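# Thread the pull stud into the tool holder's taper end

## Task

Turn the pull stud into the threaded hole at the tapered end of the tool holder until it is fully seated and snug by hand, without cross-threading or forcing it.

## Robot and tools

Robot: two UR7e arms, left_arm and right_arm, each ending in a Robotiq 2-finger gripper with a 140 mm stroke. The fingers are rigid and cannot fold. Each gripper's fingers point along its own +z axis and open and close along its y axis. end_effector_position is the point midway between the pads when closed; fingertips stick out about 33 mm past it at gaps up to 40 mm, and only about 9 mm when wide open. Each arm has a wrist camera (cam_left_wrist, cam_right_wrist); fixed cameras are cam_head_left, cam_head_right, cam_high and cam_low.

Frames: the scene frame has its origin at table height, midway between the nominal bases, +z up, +x out over the table, left_arm toward +y. Every hand pose, velocity and target for an arm is written in that arm's own base frame. Calibrated bases in the scene frame: left_arm at (+0.028, +0.508, +0.050) m, quat_wxyz (+1.000, 0, 0, +0.011); right_arm at (-0.067, -0.435, +0.050) m, quat_wxyz (+1.000, 0, 0, +0.002). Fixed cameras and the table use the scene frame. Reported poses can be a few cm off, more at long reach.

The 20-number row (used by execute_actions and move): one flat list covering both arms. Numbers 1-10 are left_arm: x, y, z (metres, absolute position of the gripper point in left_arm's base frame), qw, qx, qy, qz (absolute orientation, w first), then gripper position, force_limit, speed. Numbers 11-20 are the same ten for right_arm in its own base frame. So the first seven of each half form an absolute pose, not an offset. The last three of each half lie in [-1, 1]. Gripper position: +1 fully open (140 mm), pads touch near -0.8, -1 closes until blocked. force_limit: from roughly 14 N per pad at -1 to 58 N at +1 when closing slowly; faster closing grips harder. speed: about 30 mm/s at -1 up to 250 mm/s at +1. Both start at +1. To hold an arm still, resend its previous pose and gripper numbers exactly; a 0 is a real command, not 'no change'. Keep the quaternion constant across rows to hold orientation.

execute_actions(actions, cameras): actions is a list of actions, each up to 15 rows at 1/30 s per row (a short action repeats its last row). A target more than 0.6 m from the gripper along any gripper axis is rejected. Results list state and some step positions; images appear for an empty actions list or when cameras are named (["all"] for all).

move(target, speed, blend, stop_force, zero, blocking, cameras): straight-line path from the current Hand target to the row (or up to 15 rows, sharing 10 s). speed in m/s, 0.002-3.6, default 0.25; rotation capped at twice that in rad/s. blend in metres rounds corners. stop_force in N (3-120, shared by both arms) ends an arm's path when its wrist sensor feels that much push against the motion; unreliable while the gripper turns, and omit it when backing off a contact. zero (with stop_force) chooses whether to rezero first. blocking=false returns after 0.5 s while the move continues (not allowed with stop_force). The result adds a move: line, e.g. done, off_target, moving, held, fault, plus limits=paced (pose clipped) or limits=held (steps withheld). Paths ignore obstacles and the other arm; steer around each arm's own base.

wait(seconds 0-10), stop() brakes a running move, zoom_image(camera, region [x0,y0,x1,y1] pixels, max 504x504) magnifies the latest image, zero_wrist_force(arm) tares the wrist sensor, read_manual gives licence text, finished_scene(scene) ends the scene for good.

Result lines: end_effector_position/quat, velocities (omitted when joints read 'within noise'), Hand target (where the arm is now steered), Tool commands, position_measured in counts (3 open, ~75 = 100 mm, 139 = 60 mm, 200 = 20 mm, 230 pads met), object_status (0 moving, 1 blocked opening, 2 blocked closing = gripping, 3 reached target or pads met), Joint torques, Wrist force/torque in the gripper's own axes (a surface push reads as force into the arm), MOTOR HOT warnings.

Gripping: command -1 and confirm object_status 2. To squeeze harder, raise force_limit and nudge position (-1 to -0.98); to soften, reopen and close slowly.

Orientation commands are clipped to 32 degrees from the current one each step, so big turns need several commands. For screwing, hold the holder with one arm and turn the stud with the other in limited wrist rotations, regripping between turns; wrist joints have only ~26.6 N m limit and push about 12 N m, so stop turning once resistance rises (finger-tight) and never force a misaligned thread.

Avoid: any net force near 150 N or joint torque at its limit (arm stops 10 s), aiming past a firm contact with a stiff arm, fast contacts, arms pressing or gripping each other, dropping or releasing moving parts, anything leaving the table, and long stretched holds that overheat motors. Work quickly and smoothly; the scene must stay solved after release.

Each tool is called after "Emit:" as a command line: name --argument value for each argument, lists and objects as JSON in quotes; but a table of rows of numbers goes row by row, as --pt "numbers of a row", without its own name.

## Session

Emit:
execute_actions --actions '[]'

Scene clock: 0.00 s.
left_arm: end_effector_position=(+0.6568, +0.3200, +0.3065) position_measured=3 object_status=3 end_effector_quat_wxyz=(-0.357, +0.890, +0.120, +0.258) | right_arm: end_effector_position=(+0.6485, -0.1120, +0.0618) position_measured=3 object_status=3 end_effector_quat_wxyz=(+0.020, +0.894, -0.071, +0.442)
Joint positions: left_arm=[-0.056 -1.389 1.732 -2.414 -0.771 3.034] | right_arm=[-0.529 -1.108 2.325 -3.662 -1.252 2.92]
Joint velocities: within noise
Joint torques (N m): no reading
Wrist force (N): no reading
Wrist torque (N m): no reading
Wrist force, peak (N): no reading
Hand target: left_arm +0.6568, +0.3200, +0.3065; -0.357, +0.890, +0.120, +0.258 | right_arm +0.6485, -0.1120, +0.0618; +0.020, +0.894, -0.071, +0.442
Tool commands: left_gripper/position=+1.0 left_gripper/force_limit=+1.0 left_gripper/speed=+1.0 right_gripper/position=+1.0 right_gripper/force_limit=+1.0 right_gripper/speed=+1.0

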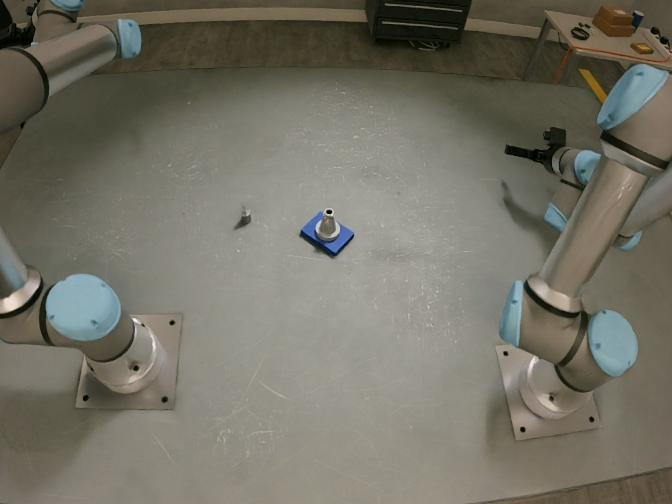

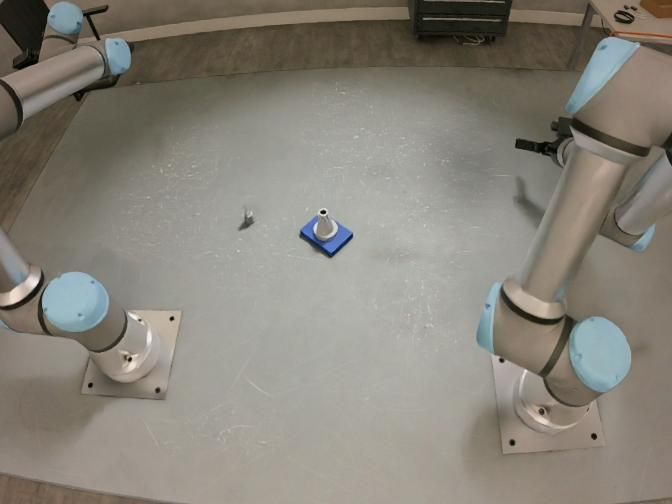

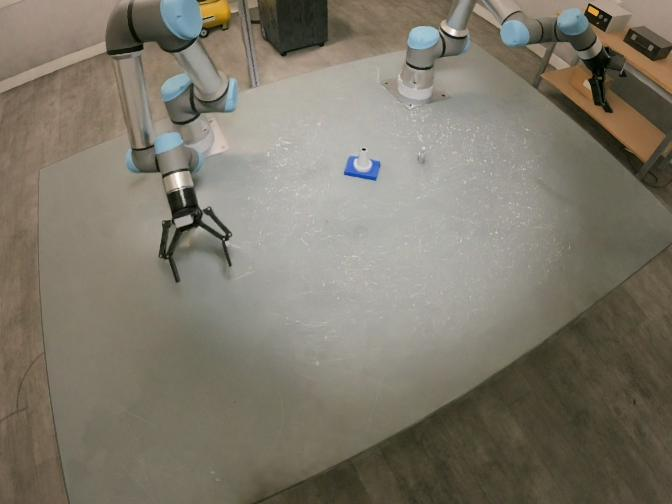

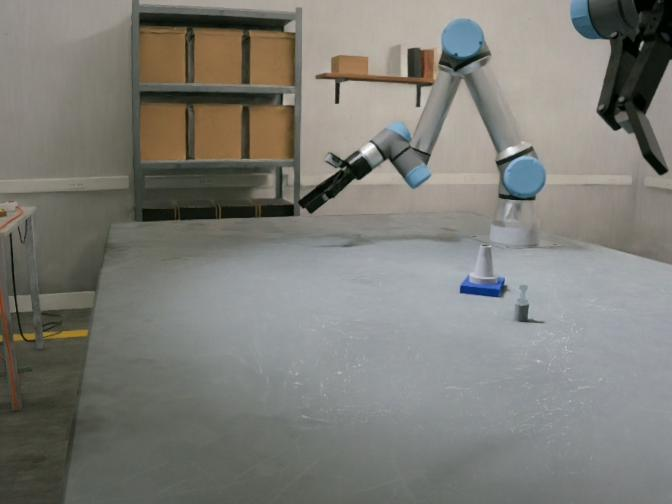

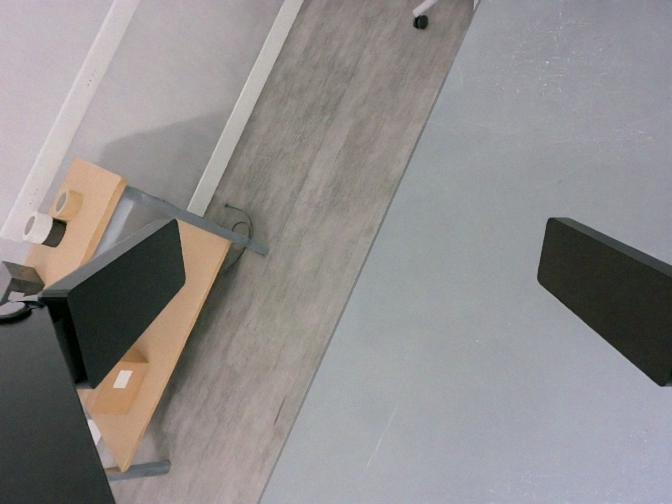

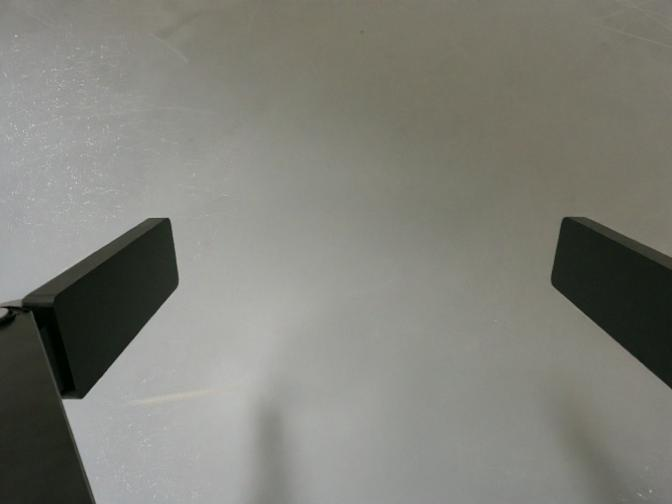

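Emit:
zoom_image --camera "cam_low" --region '[430, 220, 570, 340]'

Emit:
zoom_image --camera "cam_head_right" --region '[220, 180, 380, 280]'

Emit:
zoom_image --camera "cam_high" --region '[330, 130, 450, 210]'

Scaled by 3.600 from the camera's 672x504 image, which has a finer 960x720 frame.

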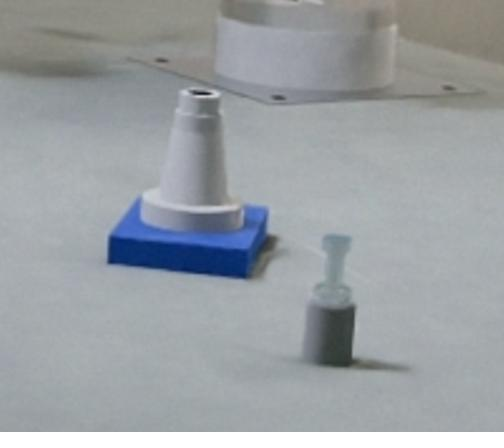

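Scaled by 3.150 from the camera's 672x504 image, which has a finer 960x720 frame.

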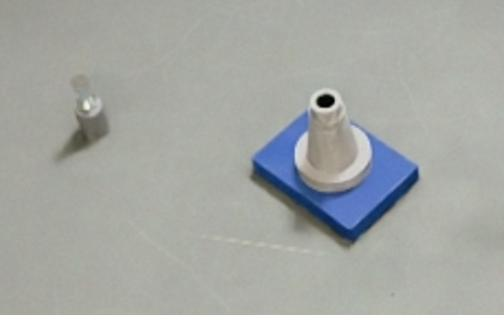

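Scaled by 4.200 from the camera's 672x504 image, which has a finer 960x720 frame.

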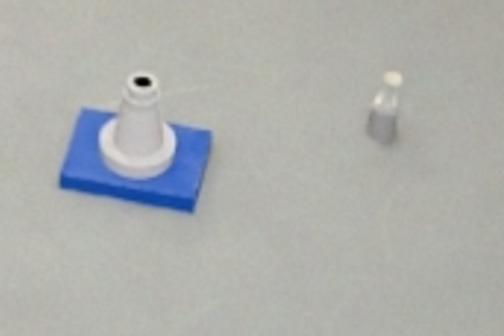

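Emit:
move --target '[0.36,-0.29,0.38,0,1,0,0,1,1,1,0.6485,-0.1120,0.0618,0.020,0.894,-0.071,0.442,1,1,1]' --speed 0.4 --cameras '["cam_left_wrist","cam_head_left"]'

Scene clock: 32.77 s.
left_arm: end_effector_position=(+0.3601, -0.2899, +0.3800) position_measured=3 object_status=3 end_effector_quat_wxyz=(+0.000, +1.000, +0.000, +0.000) | right_arm: end_effector_position=(+0.6485, -0.1120, +0.0618) position_measured=3 object_status=3 end_effector_quat_wxyz=(+0.020, +0.894, -0.071, +0.442)
Joint positions: left_arm=[-0.971 -1.653 1.382 -1.3 -1.571 2.171] | right_arm=[-0.529 -1.107 2.325 -3.665 -1.253 2.921]
Joint torques (N m): left_arm=[-4.58 -30.93 -19.87 -0.25 -0.63 1.17] | right_arm=[9.1 -19.39 -2.12 -4.85 -1.73 1.36]
Wrist force (N): left_arm=[-1.3 2.5 -1.6] | right_arm=[0.0 -0.3 0.1]
Wrist torque (N m): left_arm=[0.29 -0.10 -0.25] | right_arm=[-0.06 0.00 -0.10]
Wrist force, peak (N): left_arm=[-2.7 5.2 -2.1] | right_arm=[0.0 -0.5 0.2]
Hand target: left_arm +0.3600, -0.2900, +0.3800; +0.000, +1.000, +0.000, +0.000 | right_arm +0.6485, -0.1120, +0.0618; +0.020, +0.894, -0.071, +0.442
Off the commanded pose: left_arm 0.000 m, 0 deg | right_arm 0.000 m, 0 deg.
move: done
Images, in order (width x height): cam_head_left 672x504, cam_left_wrist 672x504.

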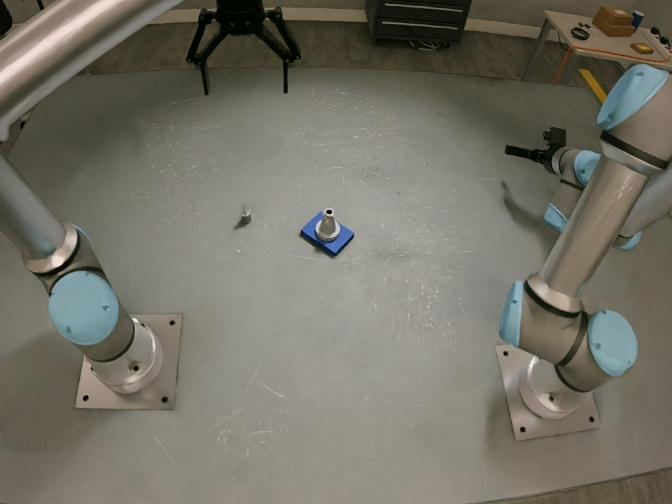

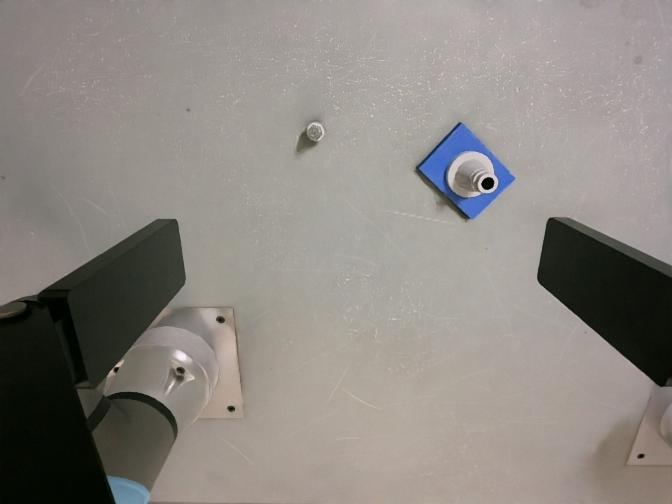

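Emit:
move --target '[0.387,-0.255,0.16,0,1,0,0,1,1,1,0.6485,-0.1120,0.0618,0.020,0.894,-0.071,0.442,1,1,1]' --speed 0.3 --cameras '["cam_left_wrist","cam_low"]'

Emit:
zoom_image --camera "cam_left_wrist" --region '[240, 0, 440, 200]'

Emit:
zoom_image --camera "cam_low" --region '[430, 220, 570, 340]'

Scene clock: 49.63 s.
left_arm: end_effector_position=(+0.3870, -0.2550, +0.1600) position_measured=3 object_status=3 end_effector_quat_wxyz=(+0.000, +1.000, +0.000, +0.000) | right_arm: end_effector_position=(+0.6485, -0.1120, +0.0618) position_measured=3 object_status=3 end_effector_quat_wxyz=(+0.020, +0.894, -0.071, +0.442)
Joint positions: left_arm=[-0.874 -1.643 1.941 -1.869 -1.571 2.267] | right_arm=[-0.529 -1.107 2.325 -3.665 -1.253 2.921]
Joint torques (N m): left_arm=[-6.68 -29.78 -16.79 -4.71 -2.05 -1.81] | right_arm=[7.01 -21.5 -3.36 -2.79 -0.29 0.24]
Wrist force (N): left_arm=[-1.0 2.1 -1.9] | right_arm=[-0.2 -0.2 0.1]
Wrist torque (N m): left_arm=[0.15 -0.22 -0.18] | right_arm=[-0.05 0.03 -0.10]
Wrist force, peak (N): left_arm=[-1.6 2.8 -5.0] | right_arm=[0.0 -0.5 -0.2]
Hand target: left_arm +0.3870, -0.2550, +0.1600; +0.000, +1.000, +0.000, +0.000 | right_arm +0.6485, -0.1120, +0.0618; +0.020, +0.894, -0.071, +0.442
Off the commanded pose: left_arm 0.000 m, 0 deg | right_arm 0.000 m, 0 deg.
move: done
Images, in order (width x height): cam_low 672x504, cam_left_wrist 672x504.

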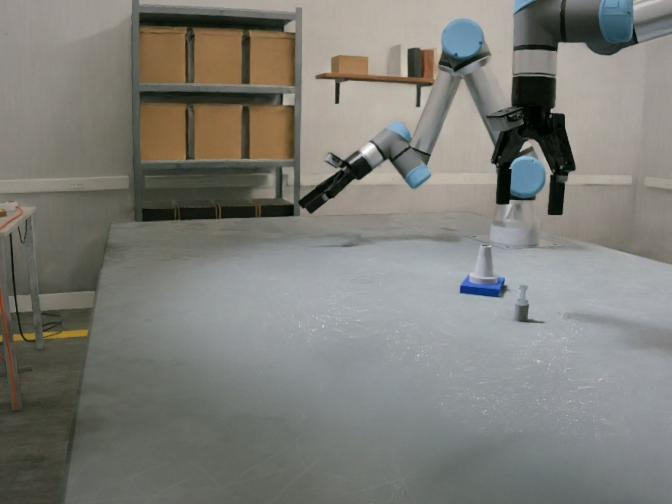

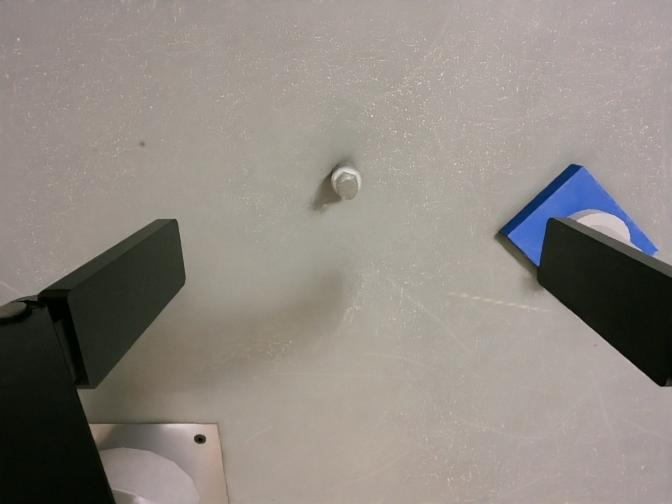

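Scaled by 2.520 from the camera's 672x504 image, which has a finer 960x720 frame.

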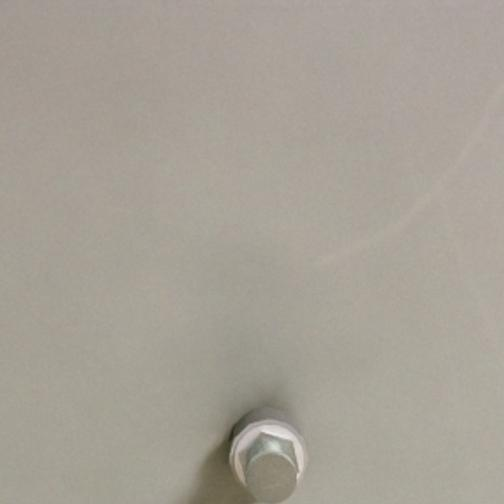

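Scaled by 3.600 from the camera's 672x504 image, which has a finer 960x720 frame.

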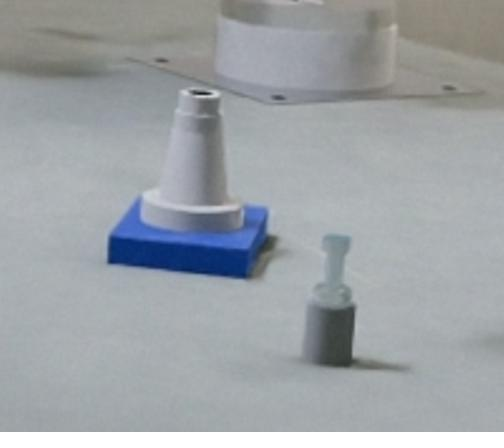

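Emit:
move --target '[0.387,-0.2527,0.07,0,1,0,0,1,1,1,0.6485,-0.1120,0.0618,0.020,0.894,-0.071,0.442,1,1,1]' --cameras '["cam_left_wrist","cam_low"]'

Emit:
zoom_image --camera "cam_left_wrist" --region '[290, 180, 390, 280]'

Emit:
zoom_image --camera "cam_low" --region '[485, 270, 555, 330]'

Scene clock: 64.30 s.
left_arm: end_effector_position=(+0.3870, -0.2527, +0.0701) position_measured=3 object_status=3 end_effector_quat_wxyz=(+0.000, +1.000, +0.000, +0.000) | right_arm: end_effector_position=(+0.6485, -0.1120, +0.0618) position_measured=3 object_status=3 end_effector_quat_wxyz=(+0.020, +0.894, -0.071, +0.442)
Joint positions: left_arm=[-0.871 -1.549 2.103 -2.124 -1.571 2.271] | right_arm=[-0.529 -1.107 2.325 -3.665 -1.253 2.921]
Joint torques (N m): left_arm=[4.5 -25.38 -17.14 -4.22 0.46 0.94] | right_arm=[4.97 -24.59 -3.9 -2.13 0.56 -0.04]
Wrist force (N): left_arm=[-1.5 2.4 -1.5] | right_arm=[0.1 -0.2 -0.1]
Wrist torque (N m): left_arm=[0.25 -0.10 -0.26] | right_arm=[-0.04 -0.01 -0.10]
Wrist force, peak (N): left_arm=[-1.2 2.7 -4.3] | right_arm=[0.1 -0.5 0.0]
Hand target: left_arm +0.3870, -0.2527, +0.0700; +0.000, +1.000, +0.000, +0.000 | right_arm +0.6485, -0.1120, +0.0618; +0.020, +0.894, -0.071, +0.442
Off the commanded pose: left_arm 0.000 m, 0 deg | right_arm 0.000 m, 0 deg.
move: done
Images, in order (width x height): cam_low 672x504, cam_left_wrist 672x504.

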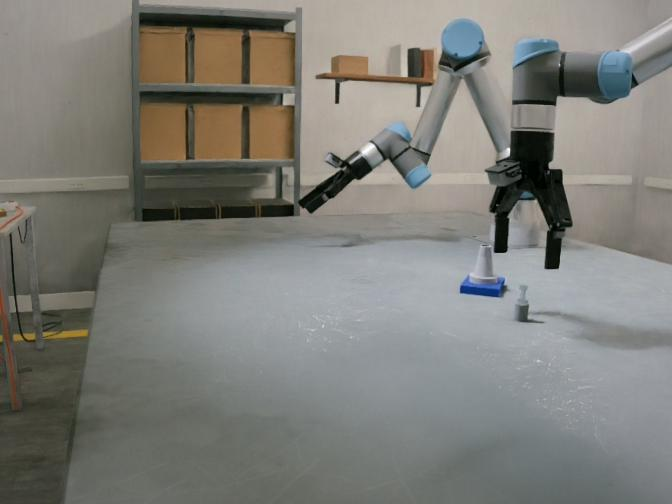

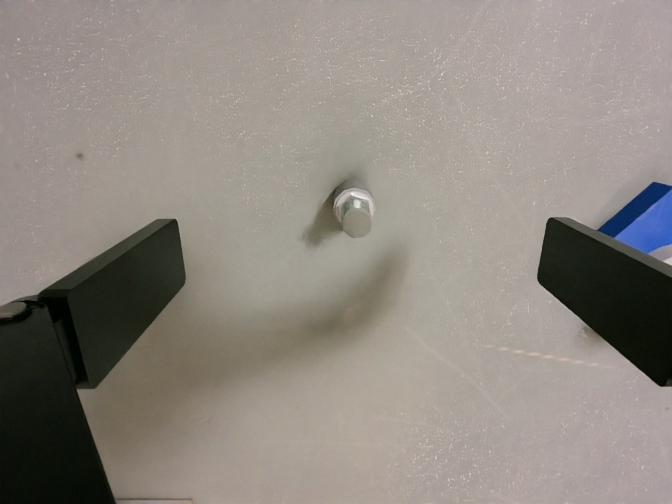

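Scaled by 5.040 from the camera's 672x504 image, which has a finer 960x720 frame.

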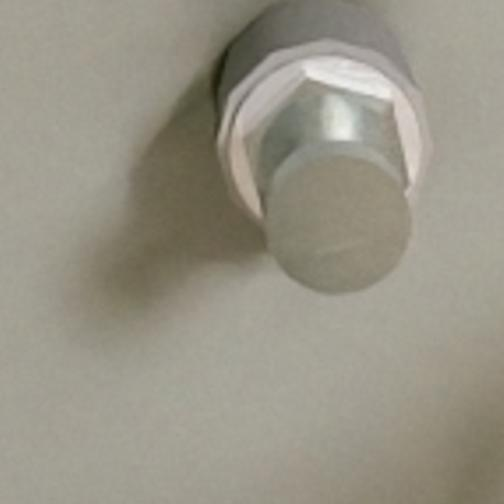

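Scaled by 7.200 from the camera's 672x504 image, which has a finer 960x720 frame.

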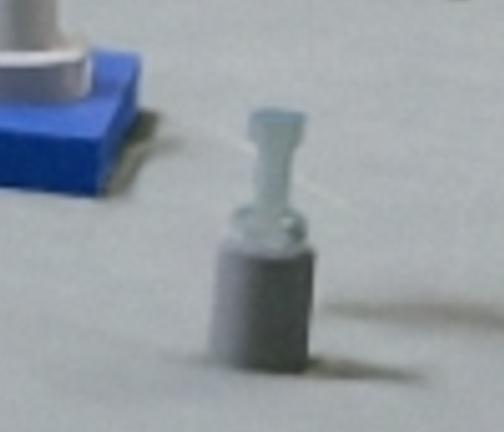

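Emit:
move --pt "0.387 -0.2527 0.021 0 0.9945 0.1045 0 1 0 -1 0.6485 -0.1120 0.0618 0.020 0.894 -0.071 0.442 1 1 1" --pt "0.387 -0.2527 0.021 0 0.9945 0.1045 0 -1 0 -1 0.6485 -0.1120 0.0618 0.020 0.894 -0.071 0.442 1 1 1" --speed 0.1 --cameras '["cam_left_wrist","cam_low"]'

Emit:
wait --seconds 1 --cameras '["cam_left_wrist","cam_low"]'

Emit:
zoom_image --camera "cam_left_wrist" --region '[290, 180, 390, 280]'

Emit:
zoom_image --camera "cam_low" --region '[470, 250, 570, 330]'

Scene clock: 88.23 s.
left_arm: end_effector_position=(+0.3870, -0.2527, +0.0210) position_measured=209 object_status=0 end_effector_quat_wxyz=(+0.000, +0.995, +0.105, +0.000) | right_arm: end_effector_position=(+0.6485, -0.1120, +0.0618) position_measured=3 object_status=3 end_effector_quat_wxyz=(+0.020, +0.894, -0.071, +0.442)
Joint positions: left_arm=[-0.871 -1.469 2.17 -2.272 -1.571 2.061] | right_arm=[-0.529 -1.107 2.325 -3.665 -1.253 2.921]
Joint torques (N m): left_arm=[-5.66 -30.43 -22.81 -0.51 1.76 -1.51] | right_arm=[0.23 -30.01 -5.48 -2.19 2.05 0.03]
Wrist force (N): left_arm=[-1.8 1.3 -9.0] | right_arm=[-0.2 -0.1 -0.2]
Wrist torque (N m): left_arm=[0.22 -0.19 -0.28] | right_arm=[-0.02 0.03 -0.10]
Wrist force, peak (N): left_arm=[-1.8 1.2 -9.5] | right_arm=[-0.1 -0.5 -0.2]
Hand target: left_arm +0.3870, -0.2527, +0.0210; +0.000, +0.995, +0.105, +0.000 | right_arm +0.6485, -0.1120, +0.0618; +0.020, +0.894, -0.071, +0.442
Off the commanded pose: left_arm 0.000 m, 0 deg | right_arm 0.000 m, 0 deg.
move: done
Images, in order (width x height): cam_low 672x504, cam_left_wrist 672x504.

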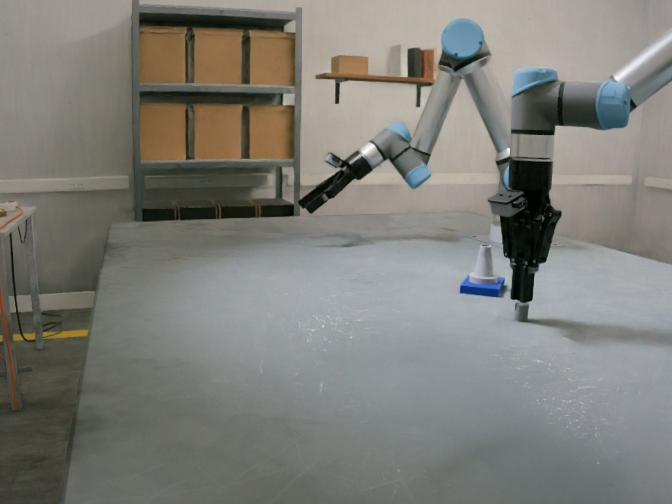

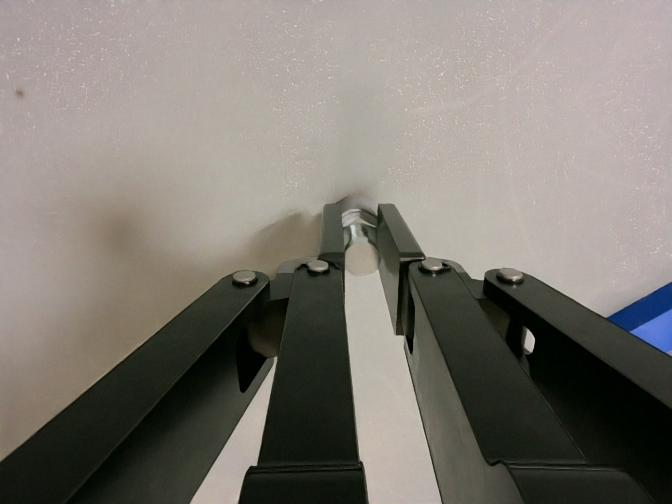

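Scene clock: 89.23 s.
left_arm: end_effector_position=(+0.3870, -0.2527, +0.0210) position_measured=209 object_status=2 end_effector_quat_wxyz=(+0.000, +0.995, +0.105, +0.000) | right_arm: end_effector_position=(+0.6485, -0.1120, +0.0618) position_measured=3 object_status=3 end_effector_quat_wxyz=(+0.020, +0.894, -0.071, +0.442)
Joint positions: left_arm=[-0.871 -1.469 2.17 -2.272 -1.571 2.061] | right_arm=[-0.529 -1.107 2.325 -3.665 -1.253 2.921]
Joint torques (N m): left_arm=[-5.4 -21.05 -14.97 -0.97 1.76 -1.55] | right_arm=[-0.35 -30.67 -5.28 -2.05 2.1 -0.05]
Wrist force (N): left_arm=[-1.8 1.1 -9.1] | right_arm=[0.1 -0.3 0.0]
Wrist torque (N m): left_arm=[0.19 -0.18 -0.27] | right_arm=[-0.05 -0.03 -0.10]
Wrist force, peak (N): left_arm=[-2.1 1.0 -9.5] | right_arm=[-0.2 -0.4 -0.2]
Hand target: left_arm +0.3870, -0.2527, +0.0210; +0.000, +0.995, +0.105, +0.000 | right_arm +0.6485, -0.1120, +0.0618; +0.020, +0.894, -0.071, +0.442
Tool commands: left_gripper/position=-1.0 left_gripper/force_limit=+0.0 left_gripper/speed=-1.0 right_gripper/position=+1.0 right_gripper/force_limit=+1.0 right_gripper/speed=+1.0
Off the commanded pose: left_arm 0.000 m, 0 deg | right_arm 0.000 m, 0 deg.
wait: 1.00 s; at rest by 0.17 s
Images, in order (width x height): cam_low 672x504, cam_left_wrist 672x504.

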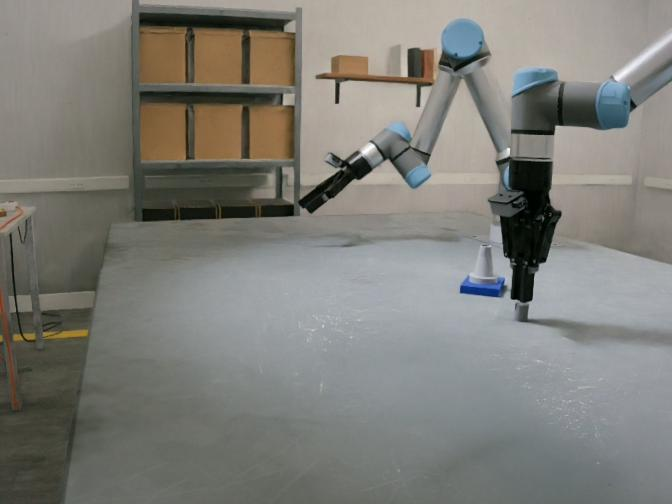

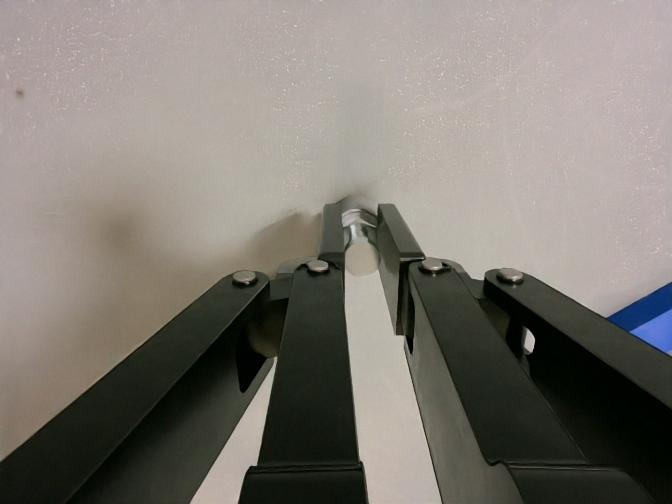

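Scaled by 5.040 from the camera's 672x504 image, which has a finer 960x720 frame.

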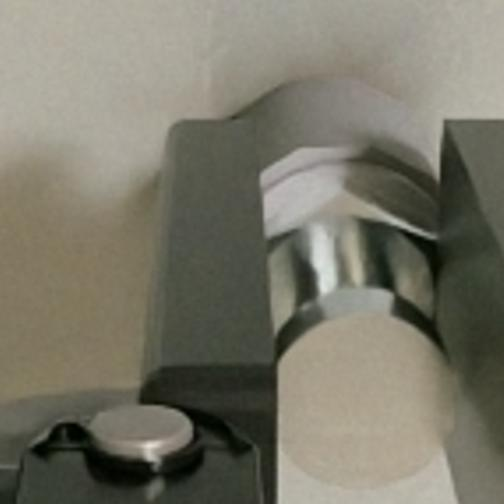

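Scaled by 5.040 from the camera's 672x504 image, which has a finer 960x720 frame.

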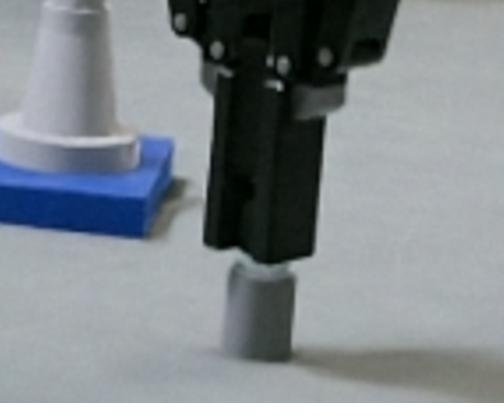

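Emit:
move --target '[0.387,-0.2527,0.15,0,0.9945,0.1045,0,-1,0,-1,0.6485,-0.1120,0.0618,0.020,0.894,-0.071,0.442,1,1,1]' --speed 0.1 --cameras '["cam_left_wrist","cam_low","cam_high"]'

Emit:
zoom_image --camera "cam_low" --region '[470, 210, 570, 330]'

Scene clock: 98.53 s.
left_arm: end_effector_position=(+0.3870, -0.2527, +0.1500) position_measured=209 object_status=2 end_effector_quat_wxyz=(+0.000, +0.995, +0.104, +0.000) | right_arm: end_effector_position=(+0.6485, -0.1120, +0.0618) position_measured=3 object_status=3 end_effector_quat_wxyz=(+0.020, +0.894, -0.071, +0.442)
Joint positions: left_arm=[-0.871 -1.639 1.964 -1.896 -1.571 2.061] | right_arm=[-0.529 -1.107 2.325 -3.665 -1.253 2.921]
Joint torques (N m): left_arm=[4.9 -12.9 -21.75 -4.2 1.48 0.57] | right_arm=[-2.78 -33.47 -6.22 -2.2 2 -0.1]
Wrist force (N): left_arm=[-1.2 2.5 -1.5] | right_arm=[-0.1 -0.3 0.1]
Wrist torque (N m): left_arm=[0.24 -0.16 -0.27] | right_arm=[-0.07 0.02 -0.10]
Wrist force, peak (N): left_arm=[-2.0 1.4 -9.6] | right_arm=[-0.2 -0.6 -0.1]
Hand target: left_arm +0.3870, -0.2527, +0.1500; +0.000, +0.995, +0.105, +0.000 | right_arm +0.6485, -0.1120, +0.0618; +0.020, +0.894, -0.071, +0.442
Off the commanded pose: left_arm 0.000 m, 0 deg | right_arm 0.000 m, 0 deg.
move: done
Images, in order (width x height): cam_high 672x504, cam_low 672x504, cam_left_wrist 672x504.

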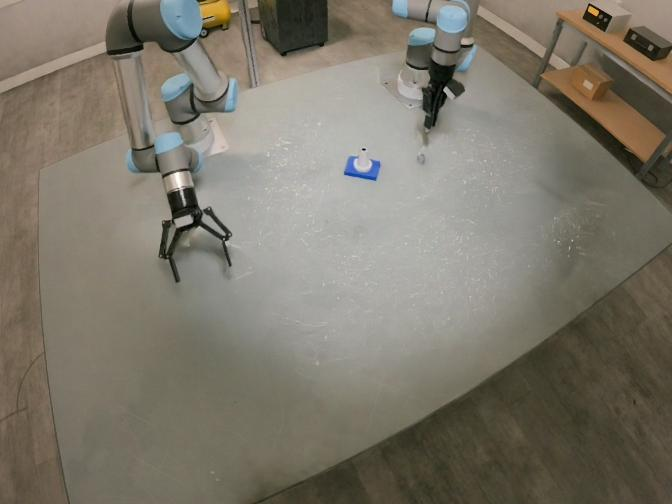

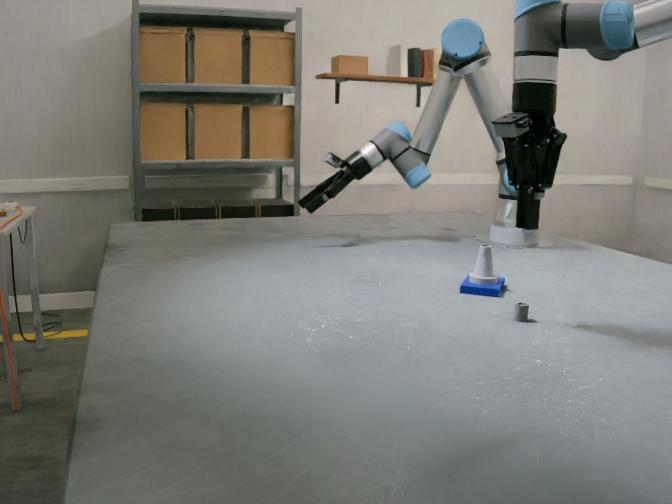

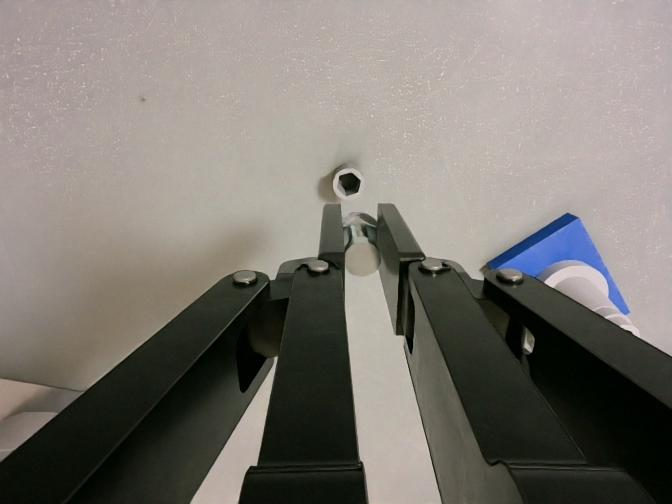

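Scaled by 4.200 from the camera's 672x504 image, which has a finer 960x720 frame.

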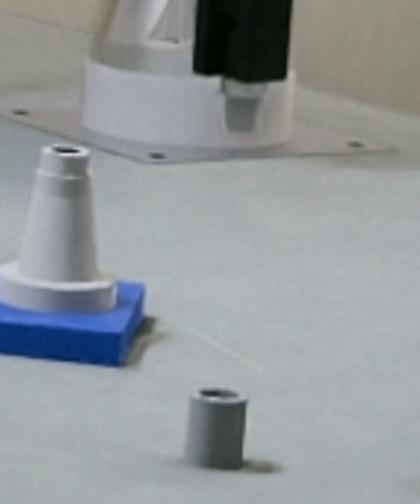

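Emit:
move --target '[0.331,-0.457,0.225,0,0.9945,0.1045,0,-1,0,-1,0.6485,-0.1120,0.0618,0.020,0.894,-0.071,0.442,1,1,1]' --speed 0.25 --cameras '["cam_left_wrist","cam_high","cam_low"]'

Emit:
zoom_image --camera "cam_left_wrist" --region '[270, 120, 430, 280]'

Emit:
zoom_image --camera "cam_low" --region '[430, 180, 550, 300]'

Scene clock: 116.47 s.
left_arm: end_effector_position=(+0.3310, -0.4569, +0.2249) position_measured=209 object_status=2 end_effector_quat_wxyz=(+0.000, +0.995, +0.104, +0.000) | right_arm: end_effector_position=(+0.6485, -0.1120, +0.0618) position_measured=3 object_status=3 end_effector_quat_wxyz=(+0.020, +0.894, -0.071, +0.442)
Joint positions: left_arm=[-1.182 -1.431 1.552 -1.692 -1.571 1.75] | right_arm=[-0.529 -1.107 2.325 -3.665 -1.253 2.921]
Joint torques (N m): left_arm=[-1.34 -33.9 -32.04 -5.1 1.13 0.38] | right_arm=[-5.03 -36.53 -6.34 -2.13 2.01 -0.01]
Wrist force (N): left_arm=[-1.3 2.4 -1.0] | right_arm=[0.0 -0.2 0.0]
Wrist torque (N m): left_arm=[0.25 -0.12 -0.27] | right_arm=[-0.04 -0.01 -0.10]
Wrist force, peak (N): left_arm=[-3.3 5.4 -2.2] | right_arm=[0.0 -0.4 -0.3]
Hand target: left_arm +0.3310, -0.4570, +0.2250; +0.000, +0.995, +0.105, +0.000 | right_arm +0.6485, -0.1120, +0.0618; +0.020, +0.894, -0.071, +0.442
Off the commanded pose: left_arm 0.000 m, 0 deg | right_arm 0.000 m, 0 deg.
move: done
Images, in order (width x height): cam_high 672x504, cam_low 672x504, cam_left_wrist 672x504.

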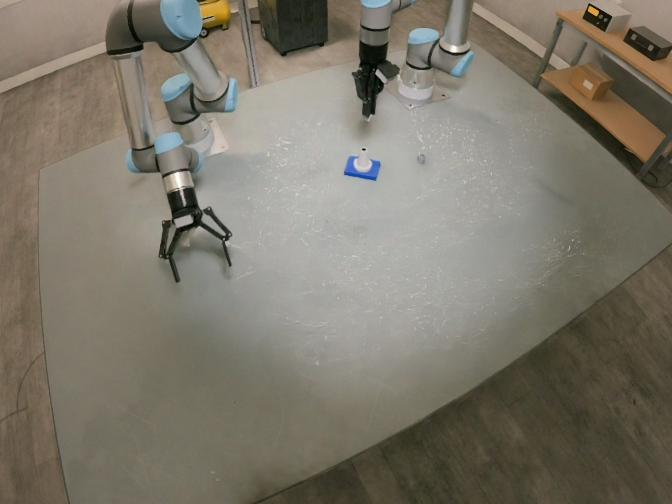

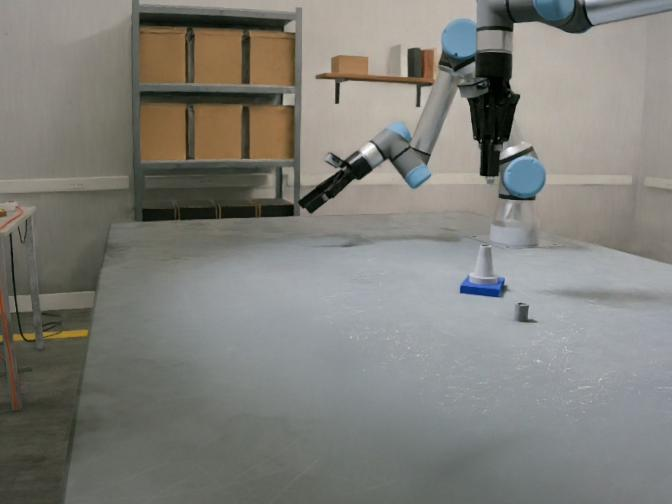

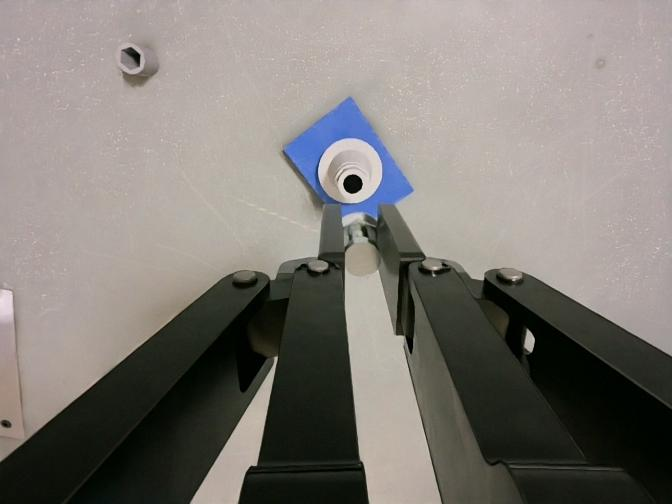

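Scaled by 3.150 from the camera's 672x504 image, which has a finer 960x720 frame.

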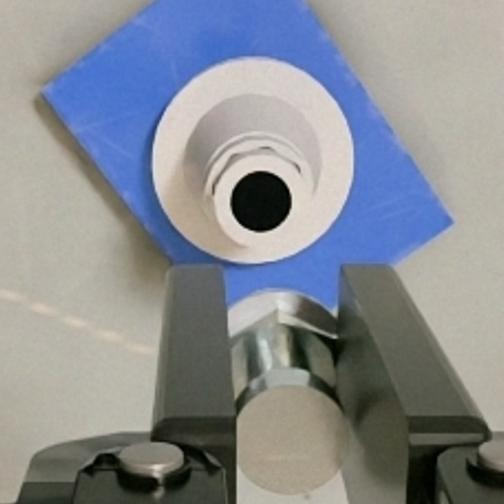

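Scaled by 4.200 from the camera's 672x504 image, which has a finer 960x720 frame.

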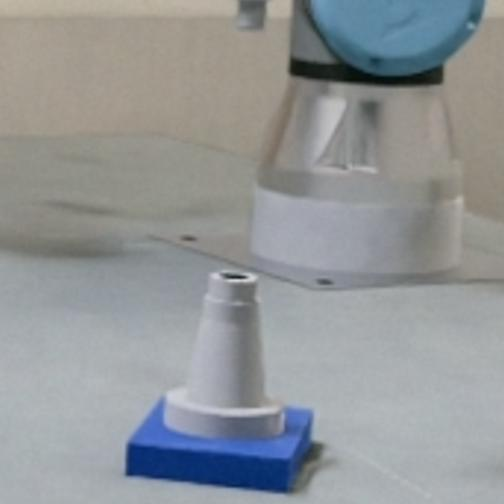

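Emit:
move --pt "0.328 -0.4613 0.19 0 0.4067 0.9135 0 -1 0 -1 0.6485 -0.1120 0.0618 0.020 0.894 -0.071 0.442 1 1 1" --pt "0.328 -0.4613 0.17 0 -0.5878 0.809 0 -1 0 -1 0.6485 -0.1120 0.0618 0.020 0.894 -0.071 0.442 1 1 1" --pt "0.328 -0.4613 0.14 0 0.9945 0.1045 0 -1 0 -1 0.6485 -0.1120 0.0618 0.020 0.894 -0.071 0.442 1 1 1" --speed 0.5 --cameras '["cam_left_wrist","cam_high","cam_low","cam_head_left"]'

Emit:
zoom_image --camera "cam_left_wrist" --region '[270, 120, 430, 280]'

Emit:
zoom_image --camera "cam_low" --region '[430, 180, 550, 300]'

Emit:
zoom_image --camera "cam_high" --region '[320, 90, 420, 190]'

Emit:
zoom_image --camera "cam_head_left" --region '[280, 160, 380, 260]'

Scene clock: 145.03 s.
left_arm: end_effector_position=(+0.3280, -0.4613, +0.1399) position_measured=209 object_status=2 end_effector_quat_wxyz=(+0.000, +0.995, +0.104, +0.000) | right_arm: end_effector_position=(+0.6485, -0.1120, +0.0618) position_measured=3 object_status=3 end_effector_quat_wxyz=(+0.020, +0.894, -0.071, +0.442)
Joint positions: left_arm=[-1.19 -1.381 1.716 -1.906 -1.571 -4.541] | right_arm=[-0.529 -1.107 2.325 -3.665 -1.253 2.921]
Joint torques (N m): left_arm=[-5.73 -36.76 -28.46 -1.49 0.21 -1.5] | right_arm=[-6.71 -42.85 -8.78 -2.09 2.04 -0.08]
Wrist force (N): left_arm=[-1.4 2.7 -0.9] | right_arm=[0.0 -0.2 0.1]
Wrist torque (N m): left_arm=[0.29 -0.10 -0.27] | right_arm=[-0.05 -0.01 -0.10]
Wrist force, peak (N): left_arm=[-1.5 3.0 -0.9] | right_arm=[0.3 -0.4 -0.4]
Hand target: left_arm +0.3280, -0.4613, +0.1400; +0.000, +0.995, +0.105, +0.000 | right_arm +0.6485, -0.1120, +0.0618; +0.020, +0.894, -0.071, +0.442
Off the commanded pose: left_arm 0.000 m, 0 deg | right_arm 0.000 m, 0 deg.
move: done
Images, in order (width x height): cam_head_left 672x504, cam_high 672x504, cam_low 672x504, cam_left_wrist 672x504.

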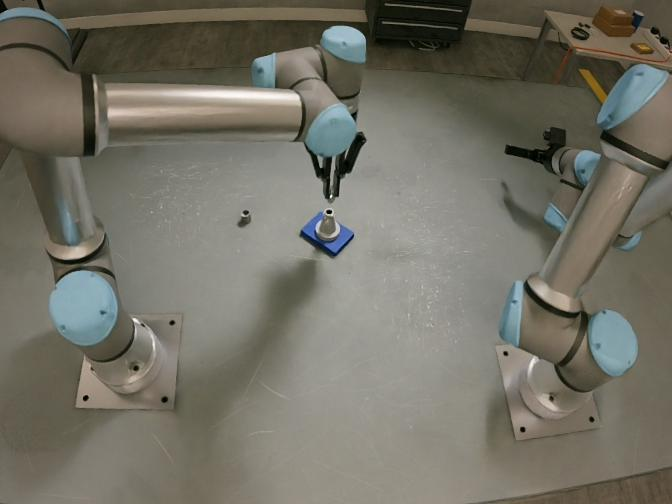

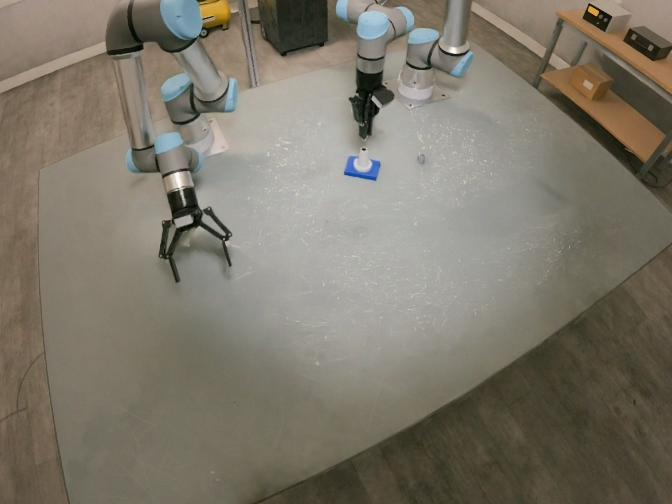

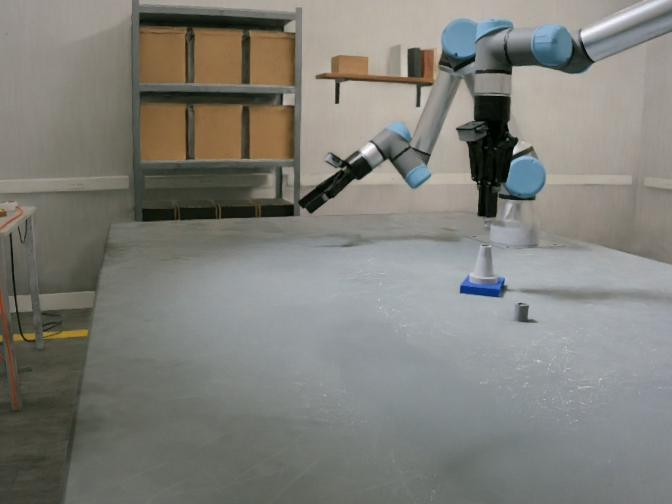

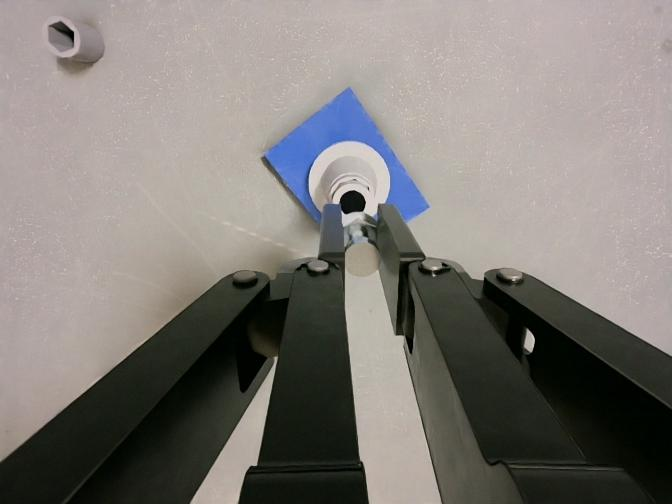

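Scaled by 3.150 from the camera's 672x504 image, which has a finer 960x720 frame.

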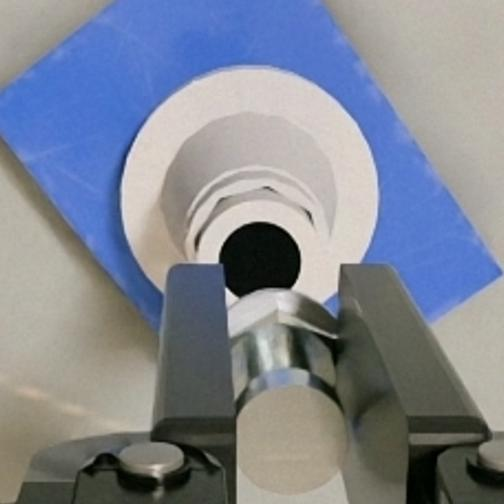

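Scaled by 4.200 from the camera's 672x504 image, which has a finer 960x720 frame.

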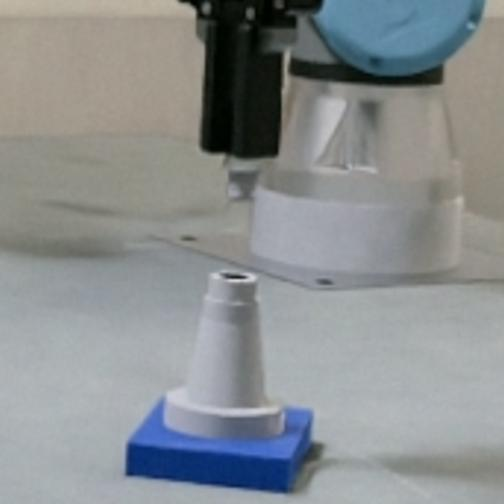

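Scaled by 5.040 from the camera's 672x504 image, which has a finer 960x720 frame.

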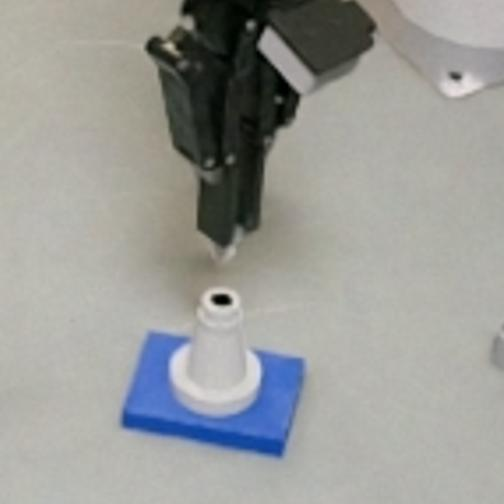

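Scaled by 5.040 from the camera's 672x504 image, which has a finer 960x720 frame.

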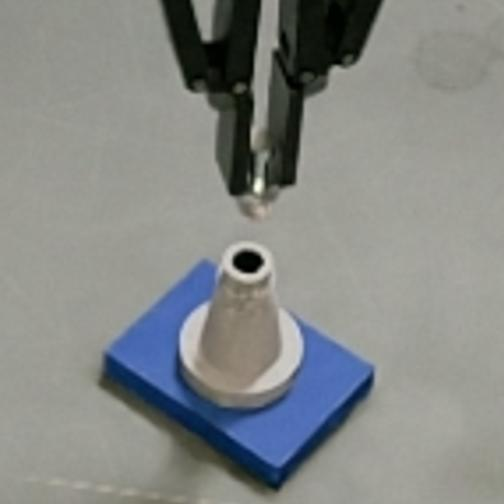

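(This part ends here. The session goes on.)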